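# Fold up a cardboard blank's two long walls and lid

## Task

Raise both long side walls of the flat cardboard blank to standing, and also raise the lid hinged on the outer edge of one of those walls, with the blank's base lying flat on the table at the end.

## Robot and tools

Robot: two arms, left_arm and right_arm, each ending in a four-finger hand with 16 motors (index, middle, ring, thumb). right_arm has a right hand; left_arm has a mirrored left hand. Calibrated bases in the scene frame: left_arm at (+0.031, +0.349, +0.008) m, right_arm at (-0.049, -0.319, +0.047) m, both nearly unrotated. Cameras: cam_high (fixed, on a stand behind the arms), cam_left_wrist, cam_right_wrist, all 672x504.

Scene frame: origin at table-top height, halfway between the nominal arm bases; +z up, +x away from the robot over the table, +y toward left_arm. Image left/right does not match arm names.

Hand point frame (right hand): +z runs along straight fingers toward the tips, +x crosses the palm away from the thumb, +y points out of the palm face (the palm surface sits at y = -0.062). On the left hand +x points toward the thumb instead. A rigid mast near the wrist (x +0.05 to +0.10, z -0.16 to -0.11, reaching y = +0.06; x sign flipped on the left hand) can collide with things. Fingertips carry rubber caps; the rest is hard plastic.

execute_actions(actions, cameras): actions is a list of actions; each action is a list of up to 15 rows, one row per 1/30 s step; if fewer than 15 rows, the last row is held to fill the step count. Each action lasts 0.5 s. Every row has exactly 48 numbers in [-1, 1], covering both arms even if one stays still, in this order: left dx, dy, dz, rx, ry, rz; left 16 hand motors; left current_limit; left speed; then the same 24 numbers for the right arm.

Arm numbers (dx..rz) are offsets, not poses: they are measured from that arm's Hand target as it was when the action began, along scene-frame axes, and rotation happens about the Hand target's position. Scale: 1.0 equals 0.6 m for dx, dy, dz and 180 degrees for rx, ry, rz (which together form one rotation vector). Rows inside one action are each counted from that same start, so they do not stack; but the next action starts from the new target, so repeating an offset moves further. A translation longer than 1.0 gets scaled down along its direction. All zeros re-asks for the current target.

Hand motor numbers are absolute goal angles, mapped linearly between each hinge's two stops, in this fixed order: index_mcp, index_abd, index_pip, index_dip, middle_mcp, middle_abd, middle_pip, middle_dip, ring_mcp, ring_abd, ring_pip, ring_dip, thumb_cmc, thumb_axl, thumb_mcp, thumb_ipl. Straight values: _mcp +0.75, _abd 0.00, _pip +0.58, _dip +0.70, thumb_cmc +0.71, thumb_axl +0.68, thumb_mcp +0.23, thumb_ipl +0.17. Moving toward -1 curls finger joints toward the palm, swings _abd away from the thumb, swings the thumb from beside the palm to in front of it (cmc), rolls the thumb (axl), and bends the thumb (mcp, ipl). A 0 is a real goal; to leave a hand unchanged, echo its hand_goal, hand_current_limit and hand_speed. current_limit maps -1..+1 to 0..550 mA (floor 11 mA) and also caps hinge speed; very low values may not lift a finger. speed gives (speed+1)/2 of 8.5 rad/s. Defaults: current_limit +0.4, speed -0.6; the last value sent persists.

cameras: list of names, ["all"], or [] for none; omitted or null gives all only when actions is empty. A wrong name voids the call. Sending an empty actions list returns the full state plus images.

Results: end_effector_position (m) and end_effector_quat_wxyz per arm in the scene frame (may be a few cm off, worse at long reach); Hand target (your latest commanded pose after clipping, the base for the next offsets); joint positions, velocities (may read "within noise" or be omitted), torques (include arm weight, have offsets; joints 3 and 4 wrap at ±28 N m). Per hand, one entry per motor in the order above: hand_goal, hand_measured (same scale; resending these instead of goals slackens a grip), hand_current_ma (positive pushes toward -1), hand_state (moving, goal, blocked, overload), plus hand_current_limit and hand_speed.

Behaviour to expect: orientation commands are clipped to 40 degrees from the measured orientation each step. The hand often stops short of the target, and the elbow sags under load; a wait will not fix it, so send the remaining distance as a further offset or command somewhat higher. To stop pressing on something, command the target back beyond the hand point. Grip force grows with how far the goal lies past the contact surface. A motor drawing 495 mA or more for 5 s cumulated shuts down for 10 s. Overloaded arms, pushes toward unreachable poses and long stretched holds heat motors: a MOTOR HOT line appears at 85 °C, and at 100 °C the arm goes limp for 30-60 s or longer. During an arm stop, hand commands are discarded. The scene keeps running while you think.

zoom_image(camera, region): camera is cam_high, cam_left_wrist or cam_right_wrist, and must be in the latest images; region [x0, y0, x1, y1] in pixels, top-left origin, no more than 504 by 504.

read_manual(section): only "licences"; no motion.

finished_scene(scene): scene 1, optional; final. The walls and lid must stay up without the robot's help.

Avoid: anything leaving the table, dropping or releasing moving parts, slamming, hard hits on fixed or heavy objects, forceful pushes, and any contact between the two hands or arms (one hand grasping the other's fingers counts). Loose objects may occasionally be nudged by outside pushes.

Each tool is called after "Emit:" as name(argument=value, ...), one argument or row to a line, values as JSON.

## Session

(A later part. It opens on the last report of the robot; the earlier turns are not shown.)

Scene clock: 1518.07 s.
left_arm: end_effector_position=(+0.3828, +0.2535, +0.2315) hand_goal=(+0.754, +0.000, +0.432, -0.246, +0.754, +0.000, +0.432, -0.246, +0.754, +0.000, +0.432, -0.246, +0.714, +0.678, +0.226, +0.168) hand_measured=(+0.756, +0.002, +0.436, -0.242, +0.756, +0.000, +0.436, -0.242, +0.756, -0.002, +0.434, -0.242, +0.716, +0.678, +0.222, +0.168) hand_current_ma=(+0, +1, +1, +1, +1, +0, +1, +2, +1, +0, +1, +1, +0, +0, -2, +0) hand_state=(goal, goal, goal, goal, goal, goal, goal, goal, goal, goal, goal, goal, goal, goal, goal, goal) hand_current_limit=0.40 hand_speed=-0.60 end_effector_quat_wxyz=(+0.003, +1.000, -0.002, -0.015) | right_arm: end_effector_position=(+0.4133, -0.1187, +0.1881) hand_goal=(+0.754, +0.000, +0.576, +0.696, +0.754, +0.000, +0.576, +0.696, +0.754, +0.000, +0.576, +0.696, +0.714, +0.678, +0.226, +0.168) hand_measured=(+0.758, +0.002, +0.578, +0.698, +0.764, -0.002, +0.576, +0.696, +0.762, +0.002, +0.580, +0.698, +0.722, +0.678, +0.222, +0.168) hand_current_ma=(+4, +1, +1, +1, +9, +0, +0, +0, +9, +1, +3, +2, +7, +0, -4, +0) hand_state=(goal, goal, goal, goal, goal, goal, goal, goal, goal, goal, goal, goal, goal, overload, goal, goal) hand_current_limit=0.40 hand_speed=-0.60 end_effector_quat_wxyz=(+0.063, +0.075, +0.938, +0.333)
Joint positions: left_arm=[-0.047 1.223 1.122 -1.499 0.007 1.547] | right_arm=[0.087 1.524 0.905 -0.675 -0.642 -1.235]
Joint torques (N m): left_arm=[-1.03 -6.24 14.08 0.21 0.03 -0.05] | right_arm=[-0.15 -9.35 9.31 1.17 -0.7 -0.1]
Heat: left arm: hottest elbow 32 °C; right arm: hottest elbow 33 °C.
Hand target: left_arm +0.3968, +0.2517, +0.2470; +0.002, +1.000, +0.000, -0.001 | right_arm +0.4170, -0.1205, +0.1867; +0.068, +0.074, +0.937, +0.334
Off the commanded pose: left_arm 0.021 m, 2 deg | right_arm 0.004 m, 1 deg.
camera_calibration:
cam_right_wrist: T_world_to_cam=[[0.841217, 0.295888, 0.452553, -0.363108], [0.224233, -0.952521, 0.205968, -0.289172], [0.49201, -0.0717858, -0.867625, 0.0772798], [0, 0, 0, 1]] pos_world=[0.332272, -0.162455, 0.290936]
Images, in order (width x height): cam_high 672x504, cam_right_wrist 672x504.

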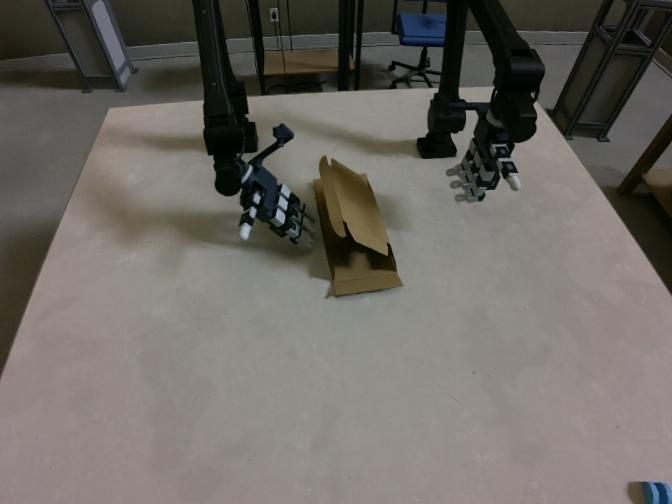

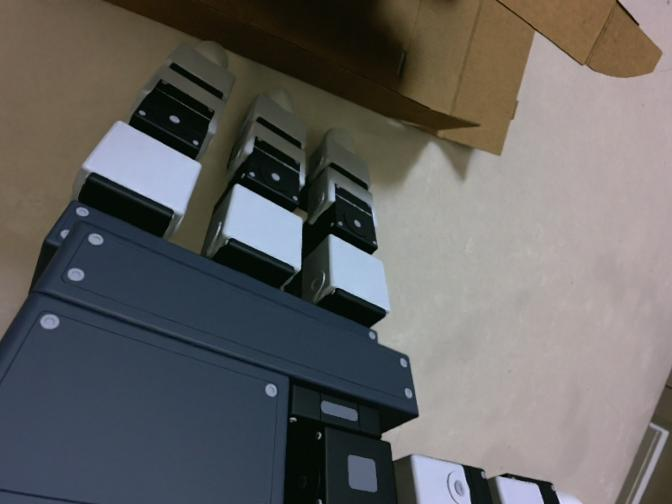

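Emit:
execute_actions(
  actions=[
    [[0.04,-0.08,-0.1,0,0,0,0.754,0,0.432,-0.246,0.754,0,0.432,-0.246,0.754,0,0.432,-0.246,0.714,0.678,0.226,0.168,0.4,-0.6,0,0.02,-0.042,0,0,0,0.754,0,0.576,0.696,0.754,0,0.576,0.696,0.754,0,0.576,0.696,0.714,0.678,0.226,0.168,0.4,-0.6]],
    [[0,-0.08,-0.06,0,0,0,0.754,0,0.432,-0.246,0.754,0,0.432,-0.246,0.754,0,0.432,-0.246,0.714,0.678,0.226,0.168,0.4,-0.6,0,0,0,0,0,0,0.754,0,0.576,0.696,0.754,0,0.576,0.696,0.754,0,0.576,0.696,0.714,0.678,0.226,0.168,0.4,-0.6]],
  ],
  cameras=["cam_high"],
)

Scene clock: 1525.87 s.
left_arm: end_effector_position=(+0.4192, +0.1545, +0.1567) hand_goal=(+0.754, +0.000, +0.432, -0.246, +0.754, +0.000, +0.432, -0.246, +0.754, +0.000, +0.432, -0.246, +0.714, +0.678, +0.226, +0.168) hand_measured=(+0.754, +0.002, +0.434, -0.242, +0.754, +0.000, +0.436, -0.242, +0.754, -0.002, +0.434, -0.242, +0.714, +0.678, +0.222, +0.168) hand_current_ma=(+0, +1, +1, +1, +0, +0, +1, +1, +0, +0, +1, +1, +0, +0, -2, +0) hand_state=(goal, goal, goal, goal, goal, goal, goal, goal, goal, goal, goal, goal, goal, goal, goal, goal) hand_current_limit=0.40 hand_speed=-0.60 end_effector_quat_wxyz=(+0.003, +1.000, -0.006, +0.002) | right_arm: end_effector_position=(+0.4164, -0.1105, +0.1686) hand_goal=(+0.754, +0.000, +0.576, +0.696, +0.754, +0.000, +0.576, +0.696, +0.754, +0.000, +0.576, +0.696, +0.714, +0.678, +0.226, +0.168) hand_measured=(+0.758, +0.002, +0.578, +0.698, +0.764, -0.002, +0.576, +0.696, +0.762, +0.002, +0.580, +0.698, +0.722, +0.678, +0.222, +0.168) hand_current_ma=(+4, +1, +1, +1, +9, +0, +0, +0, +9, +1, +3, +2, +7, +0, -4, +0) hand_state=(goal, goal, goal, goal, goal, goal, goal, goal, goal, goal, goal, goal, goal, overload, goal, goal) hand_current_limit=0.40 hand_speed=-0.60 end_effector_quat_wxyz=(+0.072, +0.072, +0.937, +0.335)
Joint positions: left_arm=[-0.307 1.384 1.066 -1.248 0.005 1.295] | right_arm=[0.106 1.563 0.88 -0.578 -0.638 -1.212]
Joint torques (N m): left_arm=[-1.85 -7.88 8.65 0.88 0.14 -0.1] | right_arm=[0.56 -9.23 8.58 1.09 -0.55 0.03]
Heat: left arm: hottest elbow 32 °C; right arm: hottest elbow 33 °C.
Hand target: left_arm +0.4207, +0.1557, +0.1510; +0.002, +1.000, +0.000, -0.001 | right_arm +0.4171, -0.1084, +0.1616; +0.068, +0.074, +0.937, +0.334
Off the commanded pose: left_arm 0.006 m, 1 deg | right_arm 0.007 m, 1 deg.
Images, in order (width x height): cam_high 672x504.

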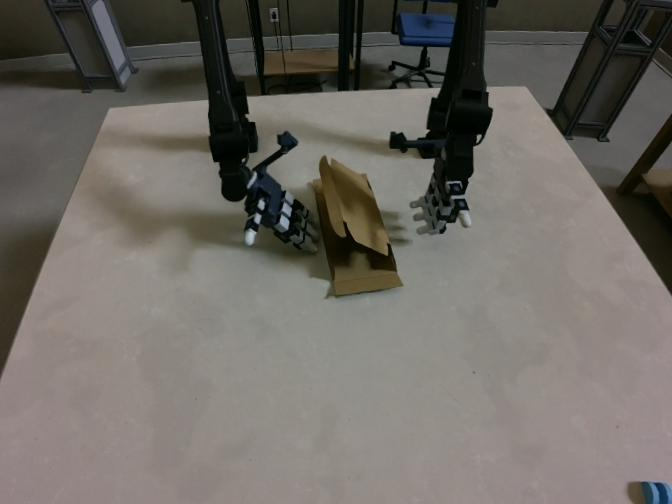

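Emit:
execute_actions(
  actions=[
    [[0,-0.06,-0.015,0,0,0,0.754,0,0.432,-0.246,0.754,0,0.432,-0.246,0.754,0,0.432,-0.246,0.714,0.678,0.226,0.168,0.4,-0.6,0,0,-0.015,0,0,0,0.754,0,0.576,0.696,0.754,0,0.576,0.696,0.754,0,0.576,0.696,0.714,0.678,0.226,0.168,0.4,-0.6]],
    [[0,-0.04,0,0,0,0,0.754,0,0.432,-0.246,0.754,0,0.432,-0.246,0.754,0,0.432,-0.246,0.714,0.678,0.226,0.168,0.4,-0.6,0,0,0,0,0,0,0.754,0,0.576,0.696,0.754,0,0.576,0.696,0.754,0,0.576,0.696,0.714,0.678,0.226,0.168,0.4,-0.6]],
    [[0,-0.03,-0.005,0,0,0,0.754,0,0.432,-0.246,0.754,0,0.432,-0.246,0.754,0,0.432,-0.246,0.714,0.678,0.226,0.168,0.4,-0.6,0,0,0,0,0,0,0.754,0,0.576,0.696,0.754,0,0.576,0.696,0.754,0,0.576,0.696,0.714,0.678,0.226,0.168,0.4,-0.6]],
  ],
  cameras=["cam_high","cam_left_wrist"],
)

Scene clock: 1537.63 s.
left_arm: end_effector_position=(+0.4016, +0.0883, +0.1253) hand_goal=(+0.754, +0.000, +0.432, -0.246, +0.754, +0.000, +0.432, -0.246, +0.754, +0.000, +0.432, -0.246, +0.714, +0.678, +0.226, +0.168) hand_measured=(+0.754, +0.002, +0.434, -0.242, +0.754, +0.000, +0.436, -0.242, +0.754, -0.002, +0.434, -0.242, +0.714, +0.678, +0.222, +0.168) hand_current_ma=(+0, +1, +1, +1, +0, +0, +1, +1, +0, +0, +1, +1, +0, +0, -2, +0) hand_state=(goal, goal, goal, goal, goal, goal, goal, goal, goal, goal, goal, goal, goal, goal, goal, goal) hand_current_limit=0.40 hand_speed=-0.60 end_effector_quat_wxyz=(-0.007, +1.000, -0.003, -0.020) | right_arm: end_effector_position=(+0.4188, -0.1103, +0.1661) hand_goal=(+0.754, +0.000, +0.576, +0.696, +0.754, +0.000, +0.576, +0.696, +0.754, +0.000, +0.576, +0.696, +0.714, +0.678, +0.226, +0.168) hand_measured=(+0.758, +0.002, +0.578, +0.698, +0.764, -0.002, +0.576, +0.696, +0.758, -0.002, +0.578, +0.698, +0.722, +0.678, +0.222, +0.168) hand_current_ma=(+4, +1, +1, +1, +9, +0, +0, +0, +2, -1, +1, +1, +7, +0, -4, +0) hand_state=(goal, goal, goal, goal, goal, goal, goal, goal, goal, goal, goal, goal, goal, overload, goal, goal) hand_current_limit=0.40 hand_speed=-0.60 end_effector_quat_wxyz=(+0.077, +0.070, +0.936, +0.336)
Joint positions: left_arm=[-0.485 1.462 1.066 -1.217 0.005 1.112] | right_arm=[0.106 1.572 0.878 -0.556 -0.638 -1.212]
Joint torques (N m): left_arm=[-1.96 -8.82 12.94 0.77 0.12 -0.06] | right_arm=[0.62 -8.35 7.75 1.21 -0.56 0]
Heat: left arm: hottest elbow 32 °C; right arm: hottest elbow 33 °C.
Hand target: left_arm +0.4207, +0.0778, +0.1389; +0.002, +1.000, +0.000, -0.001 | right_arm +0.4170, -0.1084, +0.1525; +0.068, +0.074, +0.937, +0.334
Off the commanded pose: left_arm 0.026 m, 3 deg | right_arm 0.014 m, 1 deg.
camera_calibration:
cam_left_wrist: T_world_to_cam=[[-0.768817, 0.637439, 0.0509127, 0.207978], [0.485061, 0.529445, 0.695991, -0.368665], [0.416696, 0.559786, -0.716243, -0.00283803], [0, 0, 0, 1]] pos_world=[0.339904, 0.0642034, 0.243966]
Images, in order (width x height): cam_high 672x504, cam_left_wrist 672x504.

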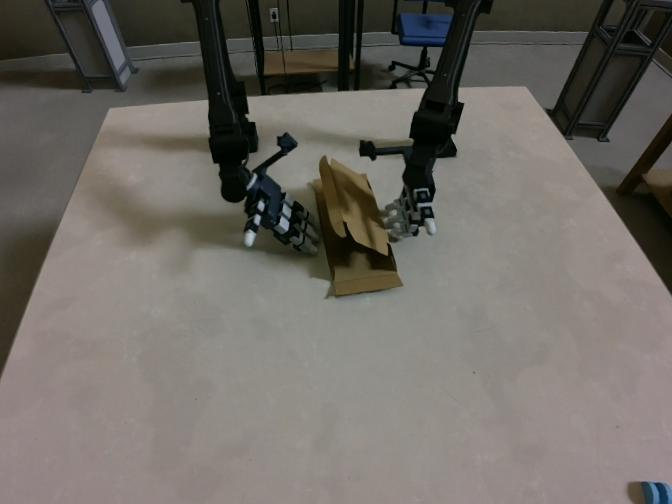

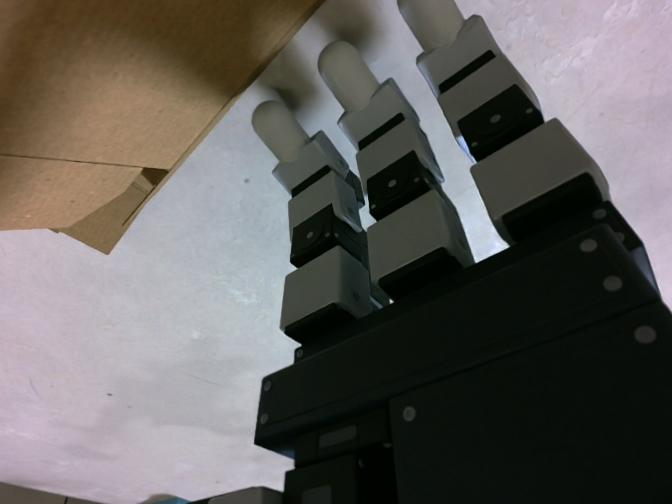

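Emit:
execute_actions(
  actions=[
    [[0.02,-0.03,0.02,0,0,0,0.754,0,0.432,-0.246,0.754,0,0.432,-0.246,0.754,0,0.432,-0.246,0.714,0.678,0.226,0.168,0.4,-0.6,0,0,0,0,0,0,0.754,0,0.576,0.696,0.754,0,0.576,0.696,0.754,0,0.576,0.696,0.714,0.678,0.226,0.168,0.4,-0.6]],
    [[0,-0.03,0,0,0,0,0.754,0,0.432,-0.246,0.754,0,0.432,-0.246,0.754,0,0.432,-0.246,0.714,0.678,0.226,0.168,0.4,-0.6,0,0,0,0,0,0,0.754,0,0.576,0.696,0.754,0,0.576,0.696,0.754,0,0.576,0.696,0.714,0.678,0.226,0.168,0.4,-0.6]],
  ],
  cameras=["cam_high","cam_left_wrist"],
)

Emit:
zoom_image(
  camera="cam_high",
  region=[220, 120, 472, 309],
)

Scene clock: 1544.00 s.
left_arm: end_effector_position=(+0.4201, +0.0554, +0.1376) hand_goal=(+0.754, +0.000, +0.432, -0.246, +0.754, +0.000, +0.432, -0.246, +0.754, +0.000, +0.432, -0.246, +0.714, +0.678, +0.226, +0.168) hand_measured=(+0.766, +0.006, +0.440, -0.244, +0.754, +0.000, +0.436, -0.242, +0.754, -0.002, +0.434, -0.242, +0.714, +0.678, +0.222, +0.168) hand_current_ma=(+10, +2, +4, +0, +0, +0, +1, +1, +0, +0, +1, +1, +0, +0, -2, +0) hand_state=(goal, goal, goal, goal, goal, goal, goal, goal, goal, goal, goal, goal, goal, goal, goal, goal) hand_current_limit=0.40 hand_speed=-0.60 end_effector_quat_wxyz=(-0.006, +1.000, +0.003, -0.012) | right_arm: end_effector_position=(+0.4188, -0.1103, +0.1661) hand_goal=(+0.754, +0.000, +0.576, +0.696, +0.754, +0.000, +0.576, +0.696, +0.754, +0.000, +0.576, +0.696, +0.714, +0.678, +0.226, +0.168) hand_measured=(+0.758, +0.002, +0.578, +0.698, +0.764, -0.002, +0.576, +0.696, +0.758, -0.002, +0.578, +0.698, +0.722, +0.678, +0.222, +0.168) hand_current_ma=(+4, +1, +1, +1, +9, +0, +0, +0, +2, -1, +1, +1, +7, +0, -4, +0) hand_state=(goal, goal, goal, goal, goal, goal, goal, goal, goal, goal, goal, goal, goal, overload, goal, goal) hand_current_limit=0.40 hand_speed=-0.60 end_effector_quat_wxyz=(+0.077, +0.070, +0.936, +0.336)
Joint positions: left_arm=[-0.538 1.519 1.162 -1.241 0.001 1.046] | right_arm=[0.106 1.572 0.878 -0.556 -0.638 -1.212]
Joint torques (N m): left_arm=[-0.85 -9.76 13.35 0.2 0.3 -0.03] | right_arm=[0.62 -8.59 7.76 1.24 -0.53 0.04]
Heat: left arm: hottest elbow 32 °C; right arm: hottest elbow 33 °C.
Hand target: left_arm +0.4328, +0.0417, +0.1510; +0.002, +1.000, +0.000, -0.001 | right_arm +0.4170, -0.1084, +0.1525; +0.068, +0.074, +0.937, +0.334
Off the commanded pose: left_arm 0.023 m, 2 deg | right_arm 0.014 m, 1 deg.
camera_calibration:
cam_left_wrist: T_world_to_cam=[[-0.777187, 0.628207, 0.0365638, 0.248561], [0.466841, 0.536641, 0.702905, -0.362454], [0.421948, 0.563358, -0.710343, 0.0134514], [0, 0, 0, 1]] pos_world=[0.356711, 0.0307821, 0.255238]
Images, in order (width x height): cam_high 672x504, cam_left_wrist 672x504.

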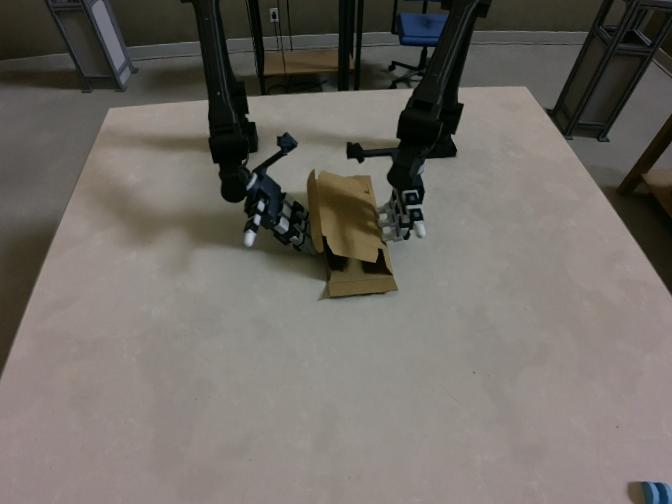

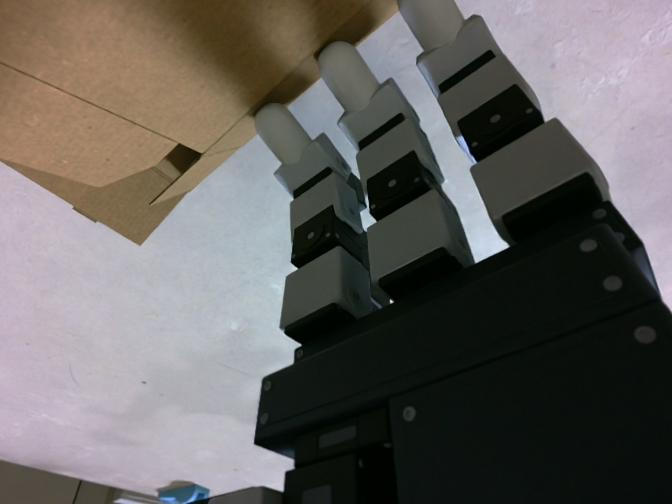

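Scaled by 2.000 from the camera's 672x504 image, which has a finer 960x720 frame.

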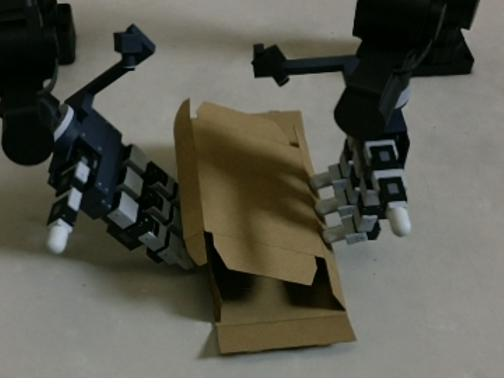

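Emit:
execute_actions(
  actions=[
    [[0,-0.033,-0.015,0,0,0,0.754,0,0.432,-0.246,0.754,0,0.432,-0.246,0.754,0,0.432,-0.246,0.714,0.678,0.226,0.168,0.4,-0.6,0,0,0,0,0,0,0.754,0,0.576,0.696,0.754,0,0.576,0.696,0.754,0,0.576,0.696,0.714,0.678,0.226,0.168,0.4,-0.6]],
    [[0,-0.022,-0.03,0,0,0,0.754,0,0.432,-0.246,0.754,0,0.432,-0.246,0.754,0,0.432,-0.246,0.714,0.678,0.226,0.168,0.4,-0.6,0,0,0,0,0,0,0.754,0,0.576,0.696,0.754,0,0.576,0.696,0.754,0,0.576,0.696,0.714,0.678,0.226,0.168,0.4,-0.6]],
  ],
  cameras=["cam_high","cam_left_wrist"],
)

Emit:
zoom_image(
  camera="cam_high",
  region=[220, 120, 472, 309],
)

Scene clock: 1550.83 s.
left_arm: end_effector_position=(+0.4241, +0.0331, +0.1235) hand_goal=(+0.754, +0.000, +0.432, -0.246, +0.754, +0.000, +0.432, -0.246, +0.754, +0.000, +0.432, -0.246, +0.714, +0.678, +0.226, +0.168) hand_measured=(+0.776, +0.010, +0.440, -0.254, +0.764, +0.000, +0.436, -0.250, +0.758, -0.002, +0.434, -0.246, +0.714, +0.678, +0.222, +0.168) hand_current_ma=(+22, +5, +4, -4, +8, +0, +1, -2, +2, +0, +1, +0, +0, +0, -2, +0) hand_state=(blocked, goal, goal, goal, goal, goal, goal, goal, goal, goal, goal, goal, goal, goal, goal, goal) hand_current_limit=0.40 hand_speed=-0.60 end_effector_quat_wxyz=(-0.012, +1.000, +0.010, -0.008) | right_arm: end_effector_position=(+0.4188, -0.1103, +0.1661) hand_goal=(+0.754, +0.000, +0.576, +0.696, +0.754, +0.000, +0.576, +0.696, +0.754, +0.000, +0.576, +0.696, +0.714, +0.678, +0.226, +0.168) hand_measured=(+0.758, +0.002, +0.578, +0.698, +0.764, -0.002, +0.576, +0.696, +0.758, -0.004, +0.576, +0.696, +0.722, +0.678, +0.222, +0.168) hand_current_ma=(+4, +1, +1, +1, +9, +0, +0, +0, +3, -2, +0, +0, +7, +0, -4, +0) hand_state=(goal, goal, goal, goal, goal, goal, goal, goal, goal, goal, goal, goal, goal, overload, goal, goal) hand_current_limit=0.40 hand_speed=-0.60 end_effector_quat_wxyz=(+0.077, +0.070, +0.936, +0.336)
Joint positions: left_arm=[-0.585 1.566 1.179 -1.21 -0.012 0.984] | right_arm=[0.106 1.572 0.878 -0.556 -0.638 -1.212]
Joint torques (N m): left_arm=[-3.14 -8.59 12.46 1.43 0.79 -0.04] | right_arm=[0.5 -8.41 7.69 1.22 -0.56 0.01]
Heat: left arm: hottest elbow 33 °C; right arm: hottest elbow 33 °C.
Hand target: left_arm +0.4328, +0.0087, +0.1241; +0.002, +1.000, +0.000, -0.001 | right_arm +0.4170, -0.1084, +0.1525; +0.068, +0.074, +0.937, +0.334
Off the commanded pose: left_arm 0.026 m, 2 deg | right_arm 0.014 m, 1 deg.
camera_calibration:
cam_left_wrist: T_world_to_cam=[[-0.786551, 0.616419, 0.0369455, 0.270488], [0.452975, 0.535266, 0.712954, -0.337787], [0.419703, 0.577511, -0.700236, 0.0136957], [0, 0, 0, 1]] pos_world=[0.360014, 0.00616287, 0.240424]
Images, in order (width x height): cam_high 672x504, cam_left_wrist 672x504.

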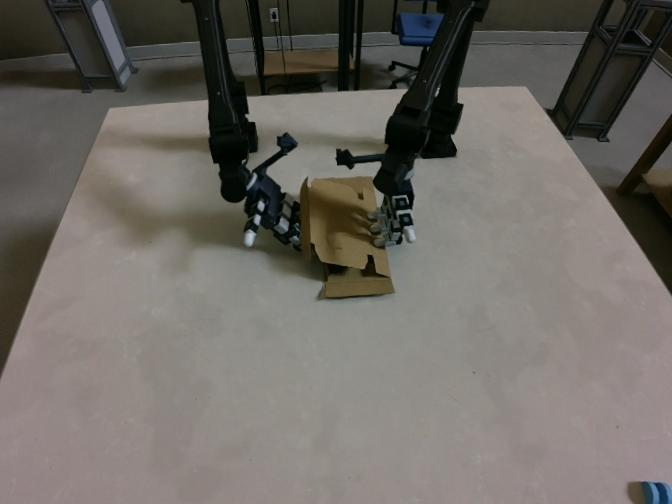

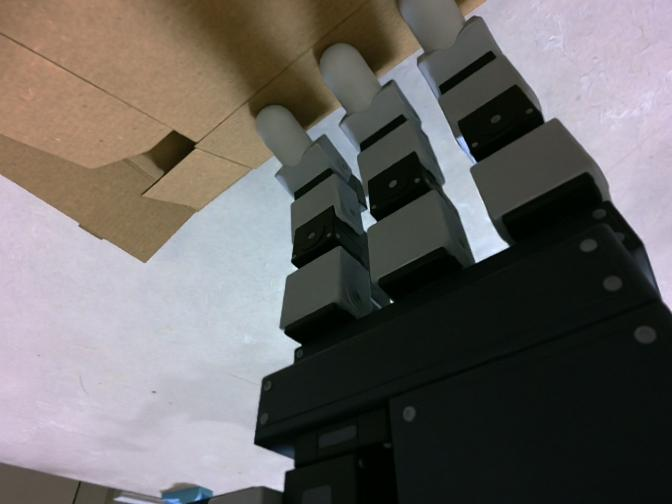

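Scaled by 2.000 from the camera's 672x504 image, which has a finer 960x720 frame.

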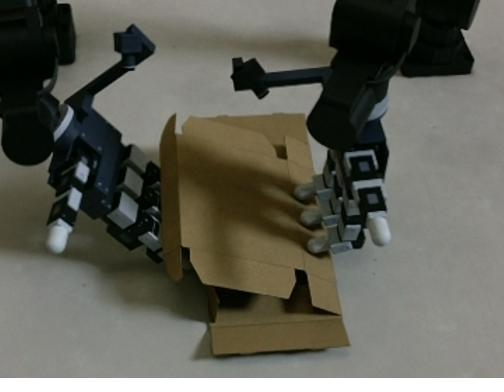

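Emit:
execute_actions(
  actions=[
    [[0,-0.012,-0.035,0,0,0,0.754,0,0.432,-0.246,0.754,0,0.432,-0.246,0.754,0,0.432,-0.246,0.714,0.678,0.226,0.168,0.4,-0.6,0,0,0,0,0,0,0.754,0,0.576,0.696,0.754,0,0.576,0.696,0.754,0,0.576,0.696,0.714,0.678,0.226,0.168,0.4,-0.6]],
    [[0,0,-0.02,0,0,0,0.754,0,0.432,-0.246,0.754,0,0.432,-0.246,0.754,0,0.432,-0.246,0.714,0.678,0.226,0.168,0.4,-0.6,0,0,0,0,0,0,0.754,0,0.576,0.696,0.754,0,0.576,0.696,0.754,0,0.576,0.696,0.714,0.678,0.226,0.168,0.4,-0.6]],
  ],
  cameras=["all"],
)

Emit:
zoom_image(
  camera="cam_high",
  region=[220, 120, 472, 309],
)

Scene clock: 1559.63 s.
left_arm: end_effector_position=(+0.4320, +0.0224, +0.1125) hand_goal=(+0.754, +0.000, +0.432, -0.246, +0.754, +0.000, +0.432, -0.246, +0.754, +0.000, +0.432, -0.246, +0.714, +0.678, +0.226, +0.168) hand_measured=(+0.772, +0.002, +0.436, -0.250, +0.772, -0.010, +0.436, -0.254, +0.782, -0.010, +0.434, -0.262, +0.714, +0.678, +0.222, +0.168) hand_current_ma=(+16, +0, +1, -2, +18, -5, +1, -5, +35, -6, +1, -13, +0, +0, -2, +0) hand_state=(goal, goal, goal, goal, goal, goal, goal, goal, blocked, goal, goal, goal, goal, goal, goal, goal) hand_current_limit=0.40 hand_speed=-0.60 end_effector_quat_wxyz=(-0.006, +1.000, +0.007, +0.003) | right_arm: end_effector_position=(+0.4189, -0.1105, +0.1661) hand_goal=(+0.754, +0.000, +0.576, +0.696, +0.754, +0.000, +0.576, +0.696, +0.754, +0.000, +0.576, +0.696, +0.714, +0.678, +0.226, +0.168) hand_measured=(+0.758, +0.002, +0.578, +0.698, +0.764, -0.002, +0.576, +0.696, +0.758, -0.004, +0.576, +0.694, +0.722, +0.678, +0.222, +0.168) hand_current_ma=(+4, +1, +1, +1, +9, +0, +0, +0, +3, -2, +0, -1, +7, +0, -4, +0) hand_state=(goal, goal, goal, goal, goal, goal, goal, goal, goal, goal, goal, goal, goal, overload, goal, goal) hand_current_limit=0.40 hand_speed=-0.60 end_effector_quat_wxyz=(+0.077, +0.071, +0.936, +0.336)
Joint positions: left_arm=[-0.596 1.595 1.179 -1.156 -0.014 0.982] | right_arm=[0.105 1.572 0.878 -0.556 -0.638 -1.212]
Joint torques (N m): left_arm=[-2.84 -8 8.59 2.44 0.9 -0.1] | right_arm=[0.5 -8.82 7.84 1.29 -0.56 0.02]
Heat: left arm: hottest elbow 33 °C; right arm: hottest elbow 32 °C.
Hand target: left_arm +0.4327, +0.0014, +0.0911; +0.002, +1.000, +0.000, -0.001 | right_arm +0.4170, -0.1084, +0.1525; +0.068, +0.074, +0.937, +0.334
Off the commanded pose: left_arm 0.030 m, 1 deg | right_arm 0.014 m, 1 deg.
camera_calibration:
cam_left_wrist: T_world_to_cam=[[-0.782336, 0.622731, 0.0125235, 0.284508], [0.441455, 0.540191, 0.716457, -0.323367], [0.439395, 0.566039, -0.697519, 0.000244631], [0, 0, 0, 1]] pos_world=[0.365225, -0.00263002, 0.228286]
cam_right_wrist: T_world_to_cam=[[0.827163, 0.293938, 0.47896, -0.359019], [0.217719, -0.953355, 0.209074, -0.276001], [0.518074, -0.0686598, -0.852576, 0.0429373], [0, 0, 0, 1]] pos_world=[0.334813, -0.15465, 0.266268]

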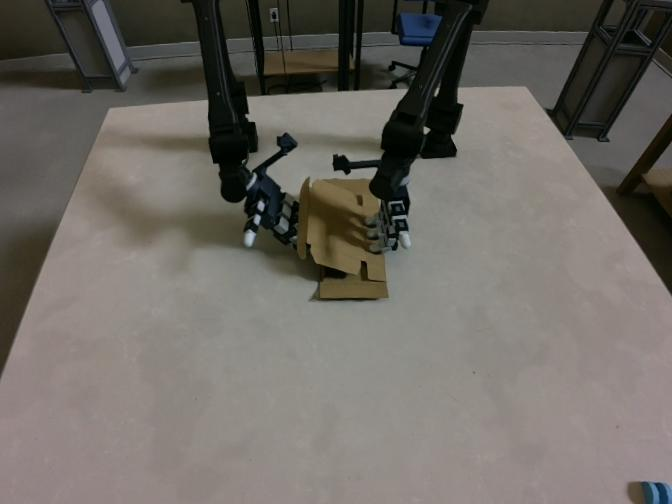

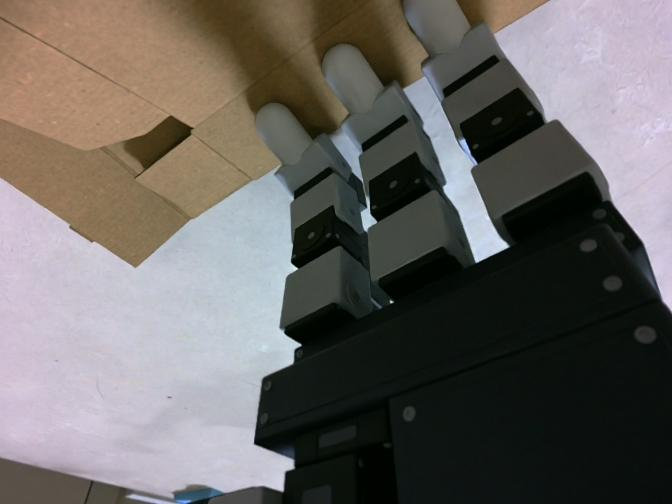

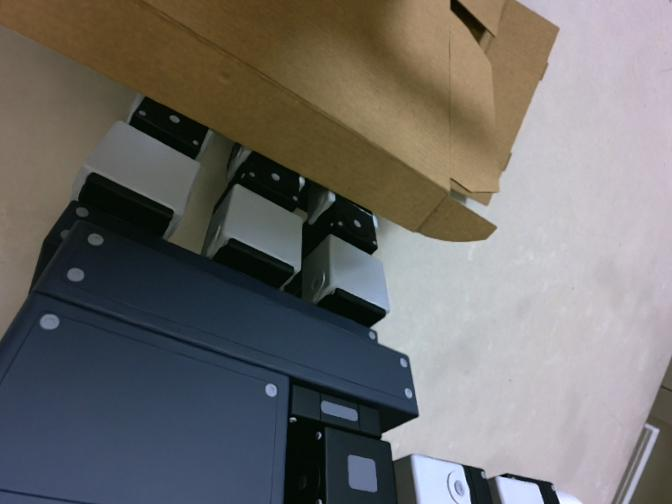

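Scaled by 2.000 from the camera's 672x504 image, which has a finer 960x720 frame.

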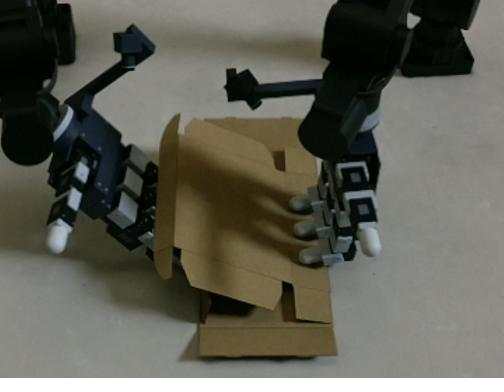

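Emit:
execute_actions(
  actions=[
    [[0,0.031,0.03,-0.0806,0,0,0.754,0,0.459,-0.029,0.754,0,0.459,-0.029,0.754,0,0.459,-0.029,0.714,0.678,0.226,0.168,0.4,-0.75,0,0,0,0,0,0,0.754,0,0.576,0.696,0.754,0,0.576,0.696,0.754,0,0.576,0.696,0.714,0.678,0.226,0.168,0.4,-0.6]],
    [[0,0.0355,0.023,-0.0806,0,0,0.754,0,0.503,0.189,0.754,0,0.503,0.189,0.754,0,0.503,0.189,0.714,0.678,0.226,0.168,0.4,-0.75,0,0,0,0,0,0,0.754,0,0.576,0.696,0.754,0,0.576,0.696,0.754,0,0.576,0.696,0.714,0.678,0.226,0.168,0.4,-0.6]],
  ],
  cameras=["cam_high","cam_left_wrist"],
)

Emit:
zoom_image(
  camera="cam_high",
  region=[220, 120, 472, 309],
)

Scene clock: 1631.90 s.
left_arm: end_effector_position=(+0.4372, +0.0535, +0.1429) hand_goal=(+0.754, +0.000, +0.504, +0.190, +0.754, +0.000, +0.504, +0.190, +0.754, +0.000, +0.504, +0.190, +0.714, +0.678, +0.226, +0.168) hand_measured=(+0.756, -0.002, +0.502, +0.188, +0.764, -0.004, +0.510, +0.188, +0.818, -0.040, +0.516, +0.158, +0.716, +0.678, +0.222, +0.168) hand_current_ma=(+1, +0, +0, -1, +8, -1, +3, -1, +127, -44, +9, -40, +1, +0, -2, +0) hand_state=(goal, goal, goal, goal, goal, goal, goal, goal, blocked, blocked, goal, blocked, goal, goal, goal, goal) hand_current_limit=0.40 hand_speed=-0.75 end_effector_quat_wxyz=(+0.248, +0.969, +0.003, +0.010) | right_arm: end_effector_position=(+0.4203, -0.1137, +0.1661) hand_goal=(+0.754, +0.000, +0.576, +0.696, +0.754, +0.000, +0.576, +0.696, +0.754, +0.000, +0.576, +0.696, +0.714, +0.678, +0.226, +0.168) hand_measured=(+0.760, +0.002, +0.578, +0.698, +0.764, -0.002, +0.576, +0.696, +0.762, -0.014, +0.574, +0.692, +0.722, +0.678, +0.222, +0.168) hand_current_ma=(+6, +1, +1, +1, +9, +0, +0, +0, +8, -13, -2, -2, +7, +0, -4, +0) hand_state=(goal, goal, goal, goal, goal, goal, goal, goal, goal, goal, goal, goal, goal, overload, goal, goal) hand_current_limit=0.40 hand_speed=-0.60 end_effector_quat_wxyz=(+0.078, +0.074, +0.936, +0.336)
Joint positions: left_arm=[-0.368 1.493 0.957 -0.828 0.461 1.167] | right_arm=[0.098 1.572 0.878 -0.556 -0.638 -1.212]
Joint torques (N m): left_arm=[-3.25 -6.83 7.08 2.7 1.24 -0.1] | right_arm=[1.08 -8.41 7.71 1.28 -0.56 0.03]
Heat: left arm: hottest elbow 32 °C; right arm: hottest elbow 31 °C.
Hand target: left_arm +0.4328, +0.0414, +0.1229; +0.252, +0.968, +0.000, -0.001 | right_arm +0.4170, -0.1084, +0.1525; +0.068, +0.074, +0.937, +0.334
Off the commanded pose: left_arm 0.024 m, 1 deg | right_arm 0.015 m, 1 deg.
camera_calibration:
cam_left_wrist: T_world_to_cam=[[-0.774493, 0.551394, -0.310041, 0.315294], [0.437521, 0.820905, 0.367002, -0.327569], [0.456877, 0.148591, -0.877032, 0.0419752], [0, 0, 0, 1]] pos_world=[0.368334, 0.0888147, 0.254786]
Images, in order (width x height): cam_high 672x504, cam_left_wrist 672x504.

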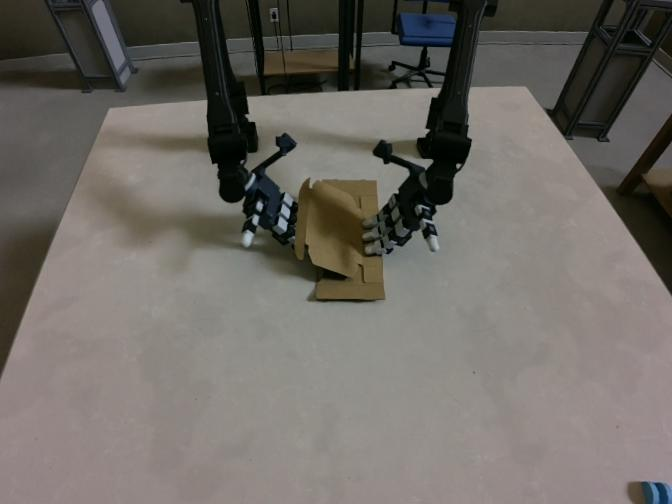

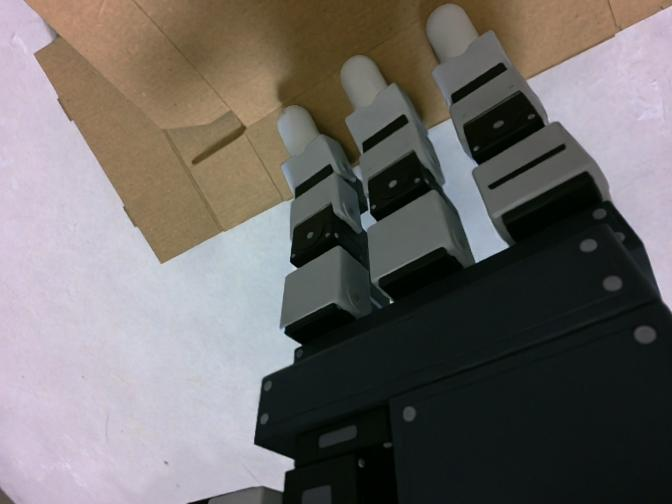

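Scaled by 2.000 from the camera's 672x504 image, which has a finer 960x720 frame.

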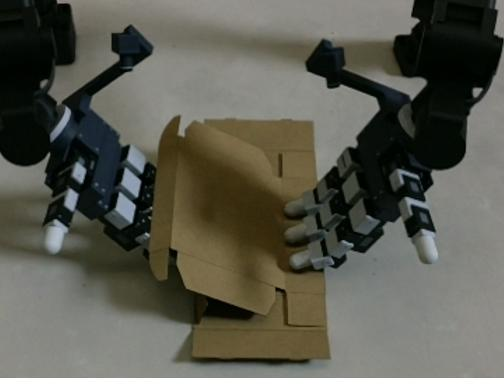

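Emit:
execute_actions(
  actions=[
    [[-0.01,0.043,0.02,-0.0806,0,0,0.754,0,0.532,0.406,0.754,0,0.532,0.406,0.754,0,0.532,0.406,0.714,0.678,0.226,0.168,0.4,-0.75,0,0,0,0,0,0,0.754,0,0.576,0.696,0.754,0,0.576,0.696,0.754,0,0.576,0.696,0.714,0.678,0.226,0.168,0.4,-0.6]],
    [[-0.01,0.039,0.012,-0.0806,0,0,0.754,0,0.576,0.696,0.754,0,0.576,0.696,0.754,0,0.576,0.696,0.714,0.678,0.226,0.168,0.4,-0.75,0,0,0,0,0,0,0.754,0,0.576,0.696,0.754,0,0.576,0.696,0.754,0,0.576,0.696,0.714,0.678,0.226,0.168,0.4,-0.6]],
  ],
  cameras=["cam_high","cam_left_wrist"],
)

Emit:
zoom_image(
  camera="cam_high",
  region=[220, 120, 472, 309],
)

Scene clock: 1640.63 s.
left_arm: end_effector_position=(+0.4313, +0.1029, +0.1619) hand_goal=(+0.754, +0.000, +0.576, +0.696, +0.754, +0.000, +0.576, +0.696, +0.754, +0.000, +0.576, +0.696, +0.714, +0.678, +0.226, +0.168) hand_measured=(+0.760, -0.002, +0.576, +0.694, +0.762, -0.004, +0.576, +0.694, +0.806, -0.014, +0.616, +0.722, +0.720, +0.678, +0.222, +0.168) hand_current_ma=(+3, +0, +0, -1, +5, -1, +0, -1, +92, -9, +54, +30, +3, +0, -2, +0) hand_state=(goal, goal, goal, goal, goal, goal, goal, goal, blocked, goal, blocked, blocked, goal, goal, goal, goal) hand_current_limit=0.40 hand_speed=-0.75 end_effector_quat_wxyz=(+0.489, +0.872, +0.007, +0.018) | right_arm: end_effector_position=(+0.4208, -0.1148, +0.1661) hand_goal=(+0.754, +0.000, +0.576, +0.696, +0.754, +0.000, +0.576, +0.696, +0.754, +0.000, +0.576, +0.696, +0.714, +0.678, +0.226, +0.168) hand_measured=(+0.760, +0.002, +0.578, +0.698, +0.764, -0.002, +0.576, +0.696, +0.764, -0.016, +0.574, +0.692, +0.722, +0.678, +0.222, +0.168) hand_current_ma=(+6, +1, +1, +1, +9, +0, +0, +0, +10, -16, -1, -2, +7, +0, -4, +0) hand_state=(goal, goal, goal, goal, goal, goal, goal, goal, goal, goal, goal, goal, goal, overload, goal, goal) hand_current_limit=0.40 hand_speed=-0.60 end_effector_quat_wxyz=(+0.079, +0.075, +0.936, +0.336)
Joint positions: left_arm=[-0.165 1.549 0.77 -0.491 0.994 1.246] | right_arm=[0.096 1.572 0.878 -0.556 -0.638 -1.212]
Joint torques (N m): left_arm=[-3.6 -7.18 5.57 1.87 1.06 0.17] | right_arm=[1.49 -8.47 7.65 1.26 -0.54 0]
Heat: left arm: hottest elbow 32 °C; right arm: hottest elbow 31 °C.
Hand target: left_arm +0.4207, +0.0905, +0.1421; +0.487, +0.874, -0.001, -0.001 | right_arm +0.4170, -0.1085, +0.1525; +0.068, +0.074, +0.937, +0.334
Off the commanded pose: left_arm 0.026 m, 2 deg | right_arm 0.015 m, 1 deg.
camera_calibration:
cam_left_wrist: T_world_to_cam=[[-0.770356, 0.315964, -0.553821, 0.351326], [0.429198, 0.899301, -0.0839404, -0.30397], [0.47153, -0.302363, -0.828394, 0.0860303], [0, 0, 0, 1]] pos_world=[0.360544, 0.188366, 0.240324]
Images, in order (width x height): cam_high 672x504, cam_left_wrist 672x504.

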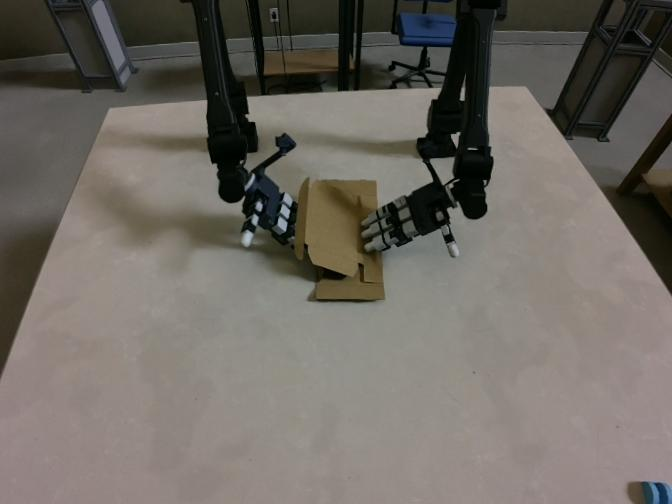

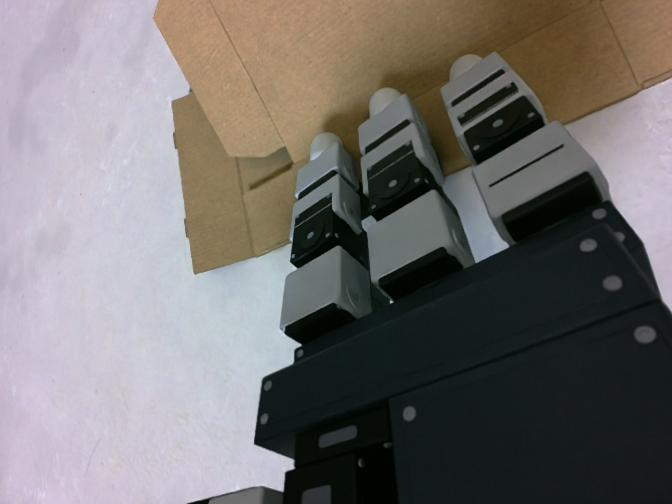

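Scaled by 2.000 from the camera's 672x504 image, which has a finer 960x720 frame.

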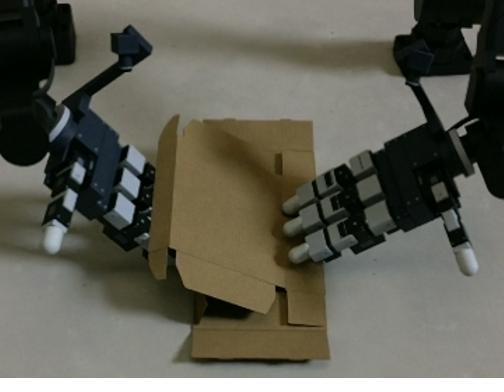

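Emit:
execute_actions(
  actions=[
    [[0,0.01,0.018,0,0,0,0.754,0,0.576,0.696,0.754,0,0.576,0.696,0.754,0,0.576,0.696,0.714,0.678,0.226,0.168,0.4,-0.6,0,0,0,0,0,0,0.754,0,0.576,0.696,0.754,0,0.576,0.696,0.754,0,0.576,0.696,0.714,0.678,0.226,0.168,0.4,-0.6]],
    [[0,0.012,-0.018,0,0,0,0.754,0,0.576,0.696,0.754,0,0.576,0.696,0.754,0,0.576,0.696,0.714,0.678,0.226,0.168,0.4,-0.6,0,0,0.05,0,0,0,0.754,0,0.576,0.696,0.754,0,0.576,0.696,0.754,0,0.576,0.696,0.714,0.678,0.226,0.168,0.4,-0.6]],
    [[0,0,0,0,0,0,0.754,0,0.576,0.696,0.754,0,0.576,0.696,0.754,0,0.576,0.696,0.714,0.678,0.226,0.168,0.4,-0.6,0,0,0.06,0,0,0,0.754,0,0.576,0.696,0.754,0,0.576,0.696,0.754,0,0.576,0.696,0.714,0.678,0.226,0.168,0.4,-0.6]],
  ],
  cameras=["cam_high","cam_left_wrist"],
)

Emit:
zoom_image(
  camera="cam_high",
  region=[220, 120, 472, 309],
)

Scene clock: 1655.30 s.
left_arm: end_effector_position=(+0.4281, +0.1090, +0.1609) hand_goal=(+0.754, +0.000, +0.576, +0.696, +0.754, +0.000, +0.576, +0.696, +0.754, +0.000, +0.576, +0.696, +0.714, +0.678, +0.226, +0.168) hand_measured=(+0.760, -0.002, +0.576, +0.694, +0.762, -0.004, +0.576, +0.694, +0.728, -0.022, +0.560, +0.688, +0.720, +0.678, +0.222, +0.168) hand_current_ma=(+3, +0, +0, -1, +5, -1, +0, -1, -30, -18, -13, -5, +3, +0, -2, +0) hand_state=(goal, goal, goal, goal, goal, goal, goal, goal, blocked, blocked, goal, goal, goal, goal, goal, goal) hand_current_limit=0.40 hand_speed=-0.60 end_effector_quat_wxyz=(+0.495, +0.869, -0.001, +0.017) | right_arm: end_effector_position=(+0.4024, -0.1192, +0.1840) hand_goal=(+0.754, +0.000, +0.576, +0.696, +0.754, +0.000, +0.576, +0.696, +0.754, +0.000, +0.576, +0.696, +0.714, +0.678, +0.226, +0.168) hand_measured=(+0.786, +0.022, +0.590, +0.702, +0.780, +0.020, +0.588, +0.700, +0.774, +0.012, +0.586, +0.700, +0.722, +0.678, +0.222, +0.168) hand_current_ma=(+59, +26, +14, +4, +40, +23, +14, +3, +28, +11, +9, +2, +7, +0, -4, +0) hand_state=(blocked, blocked, goal, goal, blocked, blocked, goal, goal, goal, goal, goal, goal, goal, overload, goal, goal) hand_current_limit=0.40 hand_speed=-0.60 end_effector_quat_wxyz=(+0.044, +0.094, +0.942, +0.319)
Joint positions: left_arm=[-0.148 1.558 0.77 -0.517 1.014 1.297] | right_arm=[0.096 1.499 0.888 -0.717 -0.615 -1.203]
Joint torques (N m): left_arm=[-1.61 -6.71 5.9 0.76 0.67 0.19] | right_arm=[1.55 -11.28 14.05 -0.14 -1.34 -0.09]
Heat: left arm: hottest elbow 32 °C; right arm: hottest elbow 31 °C.
Hand target: left_arm +0.4207, +0.1038, +0.1420; +0.487, +0.874, -0.001, -0.001 | right_arm +0.4169, -0.1084, +0.2185; +0.068, +0.074, +0.937, +0.334
Off the commanded pose: left_arm 0.021 m, 2 deg | right_arm 0.039 m, 4 deg.
camera_calibration:
cam_left_wrist: T_world_to_cam=[[-0.761994, 0.320135, -0.562919, 0.34375], [0.442548, 0.892039, -0.091747, -0.31177], [0.472774, -0.31903, -0.821404, 0.0887719], [0, 0, 0, 1]] pos_world=[0.35794, 0.196385, 0.237817]
Images, in order (width x height): cam_high 672x504, cam_left_wrist 672x504.

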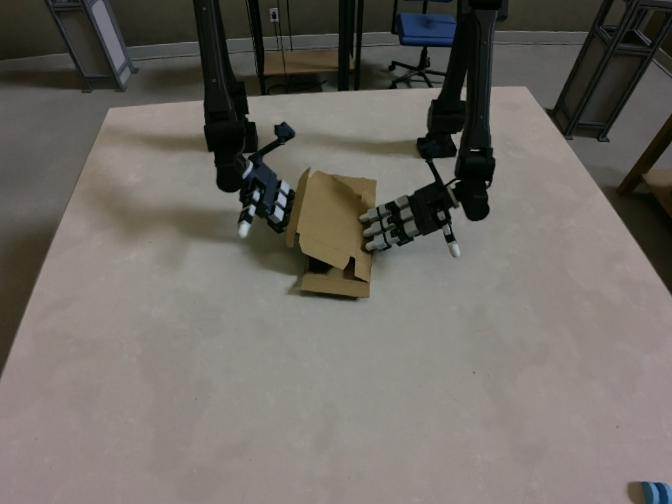

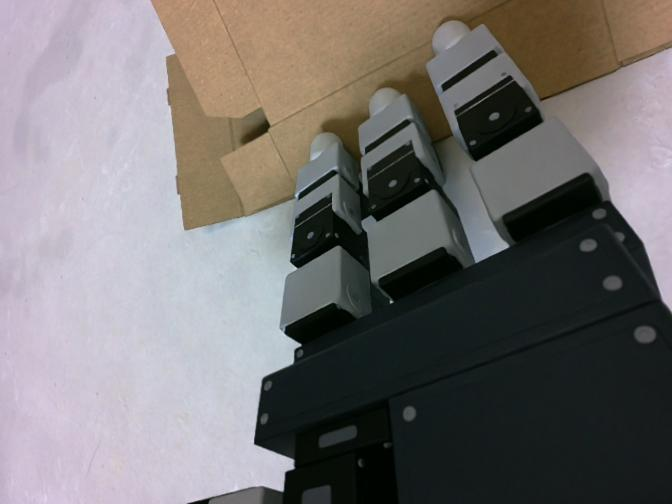

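Scaled by 2.000 from the camera's 672x504 image, which has a finer 960x720 frame.

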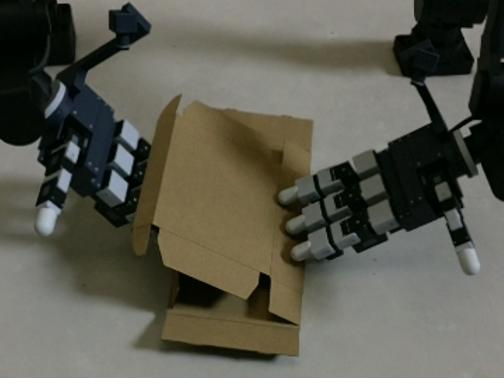

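Emit:
execute_actions(
  actions=[],
  cameras=["cam_right_wrist","cam_high"],
)

Emit:
zoom_image(
  camera="cam_right_wrist",
  region=[0, 0, 504, 378],
)

Scene clock: 1660.37 s.
left_arm: end_effector_position=(+0.4281, +0.1090, +0.1609) hand_goal=(+0.754, +0.000, +0.576, +0.696, +0.754, +0.000, +0.576, +0.696, +0.754, +0.000, +0.576, +0.696, +0.714, +0.678, +0.226, +0.168) hand_measured=(+0.760, -0.002, +0.576, +0.694, +0.762, -0.004, +0.576, +0.694, +0.728, -0.022, +0.560, +0.688, +0.720, +0.678, +0.222, +0.168) hand_current_ma=(+3, +0, +0, -1, +5, -1, +0, -1, -30, -18, -13, -5, +3, +0, -2, +0) hand_state=(goal, goal, goal, goal, goal, goal, goal, goal, blocked, blocked, goal, goal, goal, goal, goal, goal) hand_current_limit=0.40 hand_speed=-0.60 end_effector_quat_wxyz=(+0.495, +0.869, -0.001, +0.017) | right_arm: end_effector_position=(+0.4024, -0.1192, +0.1840) hand_goal=(+0.754, +0.000, +0.576, +0.696, +0.754, +0.000, +0.576, +0.696, +0.754, +0.000, +0.576, +0.696, +0.714, +0.678, +0.226, +0.168) hand_measured=(+0.786, +0.022, +0.590, +0.702, +0.780, +0.020, +0.588, +0.700, +0.774, +0.012, +0.586, +0.700, +0.722, +0.678, +0.222, +0.168) hand_current_ma=(+59, +26, +14, +4, +40, +23, +14, +3, +28, +11, +9, +2, +7, +0, -4, +0) hand_state=(blocked, blocked, goal, goal, blocked, blocked, goal, goal, goal, goal, goal, goal, goal, overload, goal, goal) hand_current_limit=0.40 hand_speed=-0.60 end_effector_quat_wxyz=(+0.044, +0.094, +0.942, +0.319)
Joint positions: left_arm=[-0.148 1.558 0.77 -0.517 1.014 1.297] | right_arm=[0.096 1.499 0.888 -0.717 -0.615 -1.203]
Joint velocities: within noise
Joint torques (N m): left_arm=[-2.32 -7.88 6.15 1.01 0.68 0.15] | right_arm=[1.26 -11.34 14.09 -0.09 -1.34 -0.06]
Heat: left arm: hottest elbow 32 °C; right arm: hottest elbow 32 °C.
Hand target: left_arm +0.4207, +0.1038, +0.1420; +0.487, +0.874, -0.001, -0.001 | right_arm +0.4169, -0.1084, +0.2185; +0.068, +0.074, +0.937, +0.334
Off the commanded pose: left_arm 0.021 m, 2 deg | right_arm 0.039 m, 4 deg.
camera_calibration:
cam_right_wrist: T_world_to_cam=[[0.869448, 0.286856, 0.402212, -0.355029], [0.213434, -0.95236, 0.217846, -0.284228], [0.445541, -0.10356, -0.889252, 0.0978864], [0, 0, 0, 1]] pos_world=[0.325731, -0.158708, 0.291761]
Images, in order (width x height): cam_high 672x504, cam_right_wrist 672x504.

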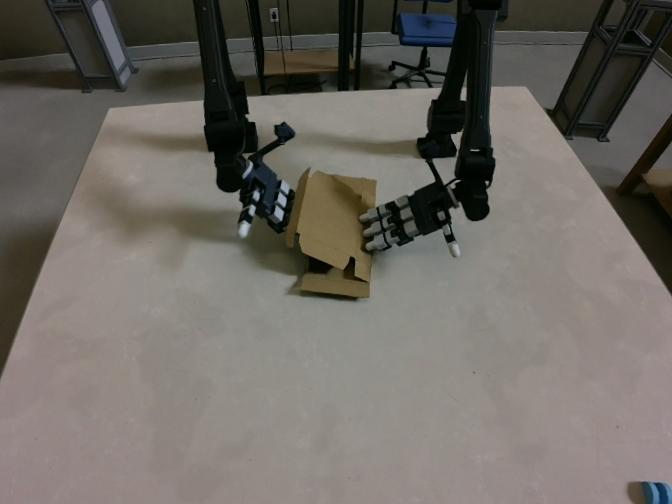

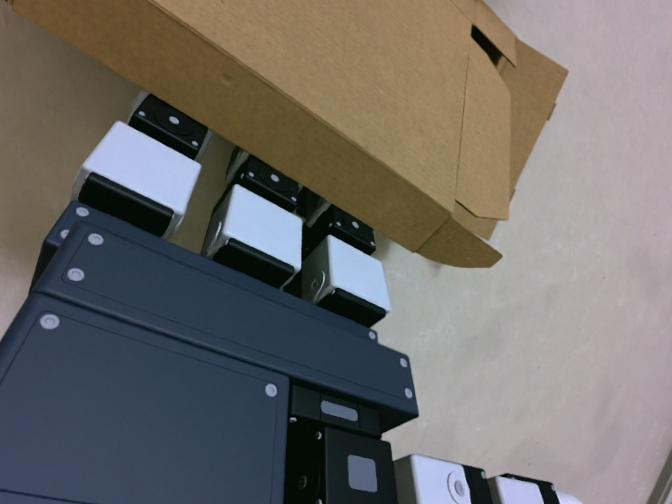

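Scaled by 1.000.

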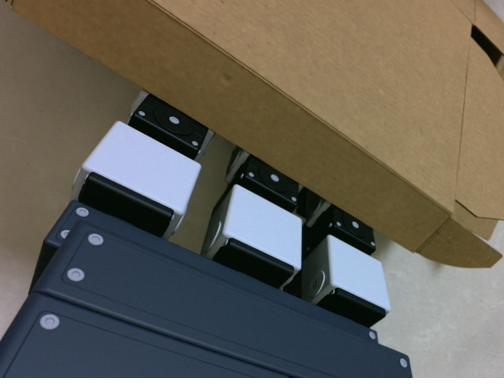

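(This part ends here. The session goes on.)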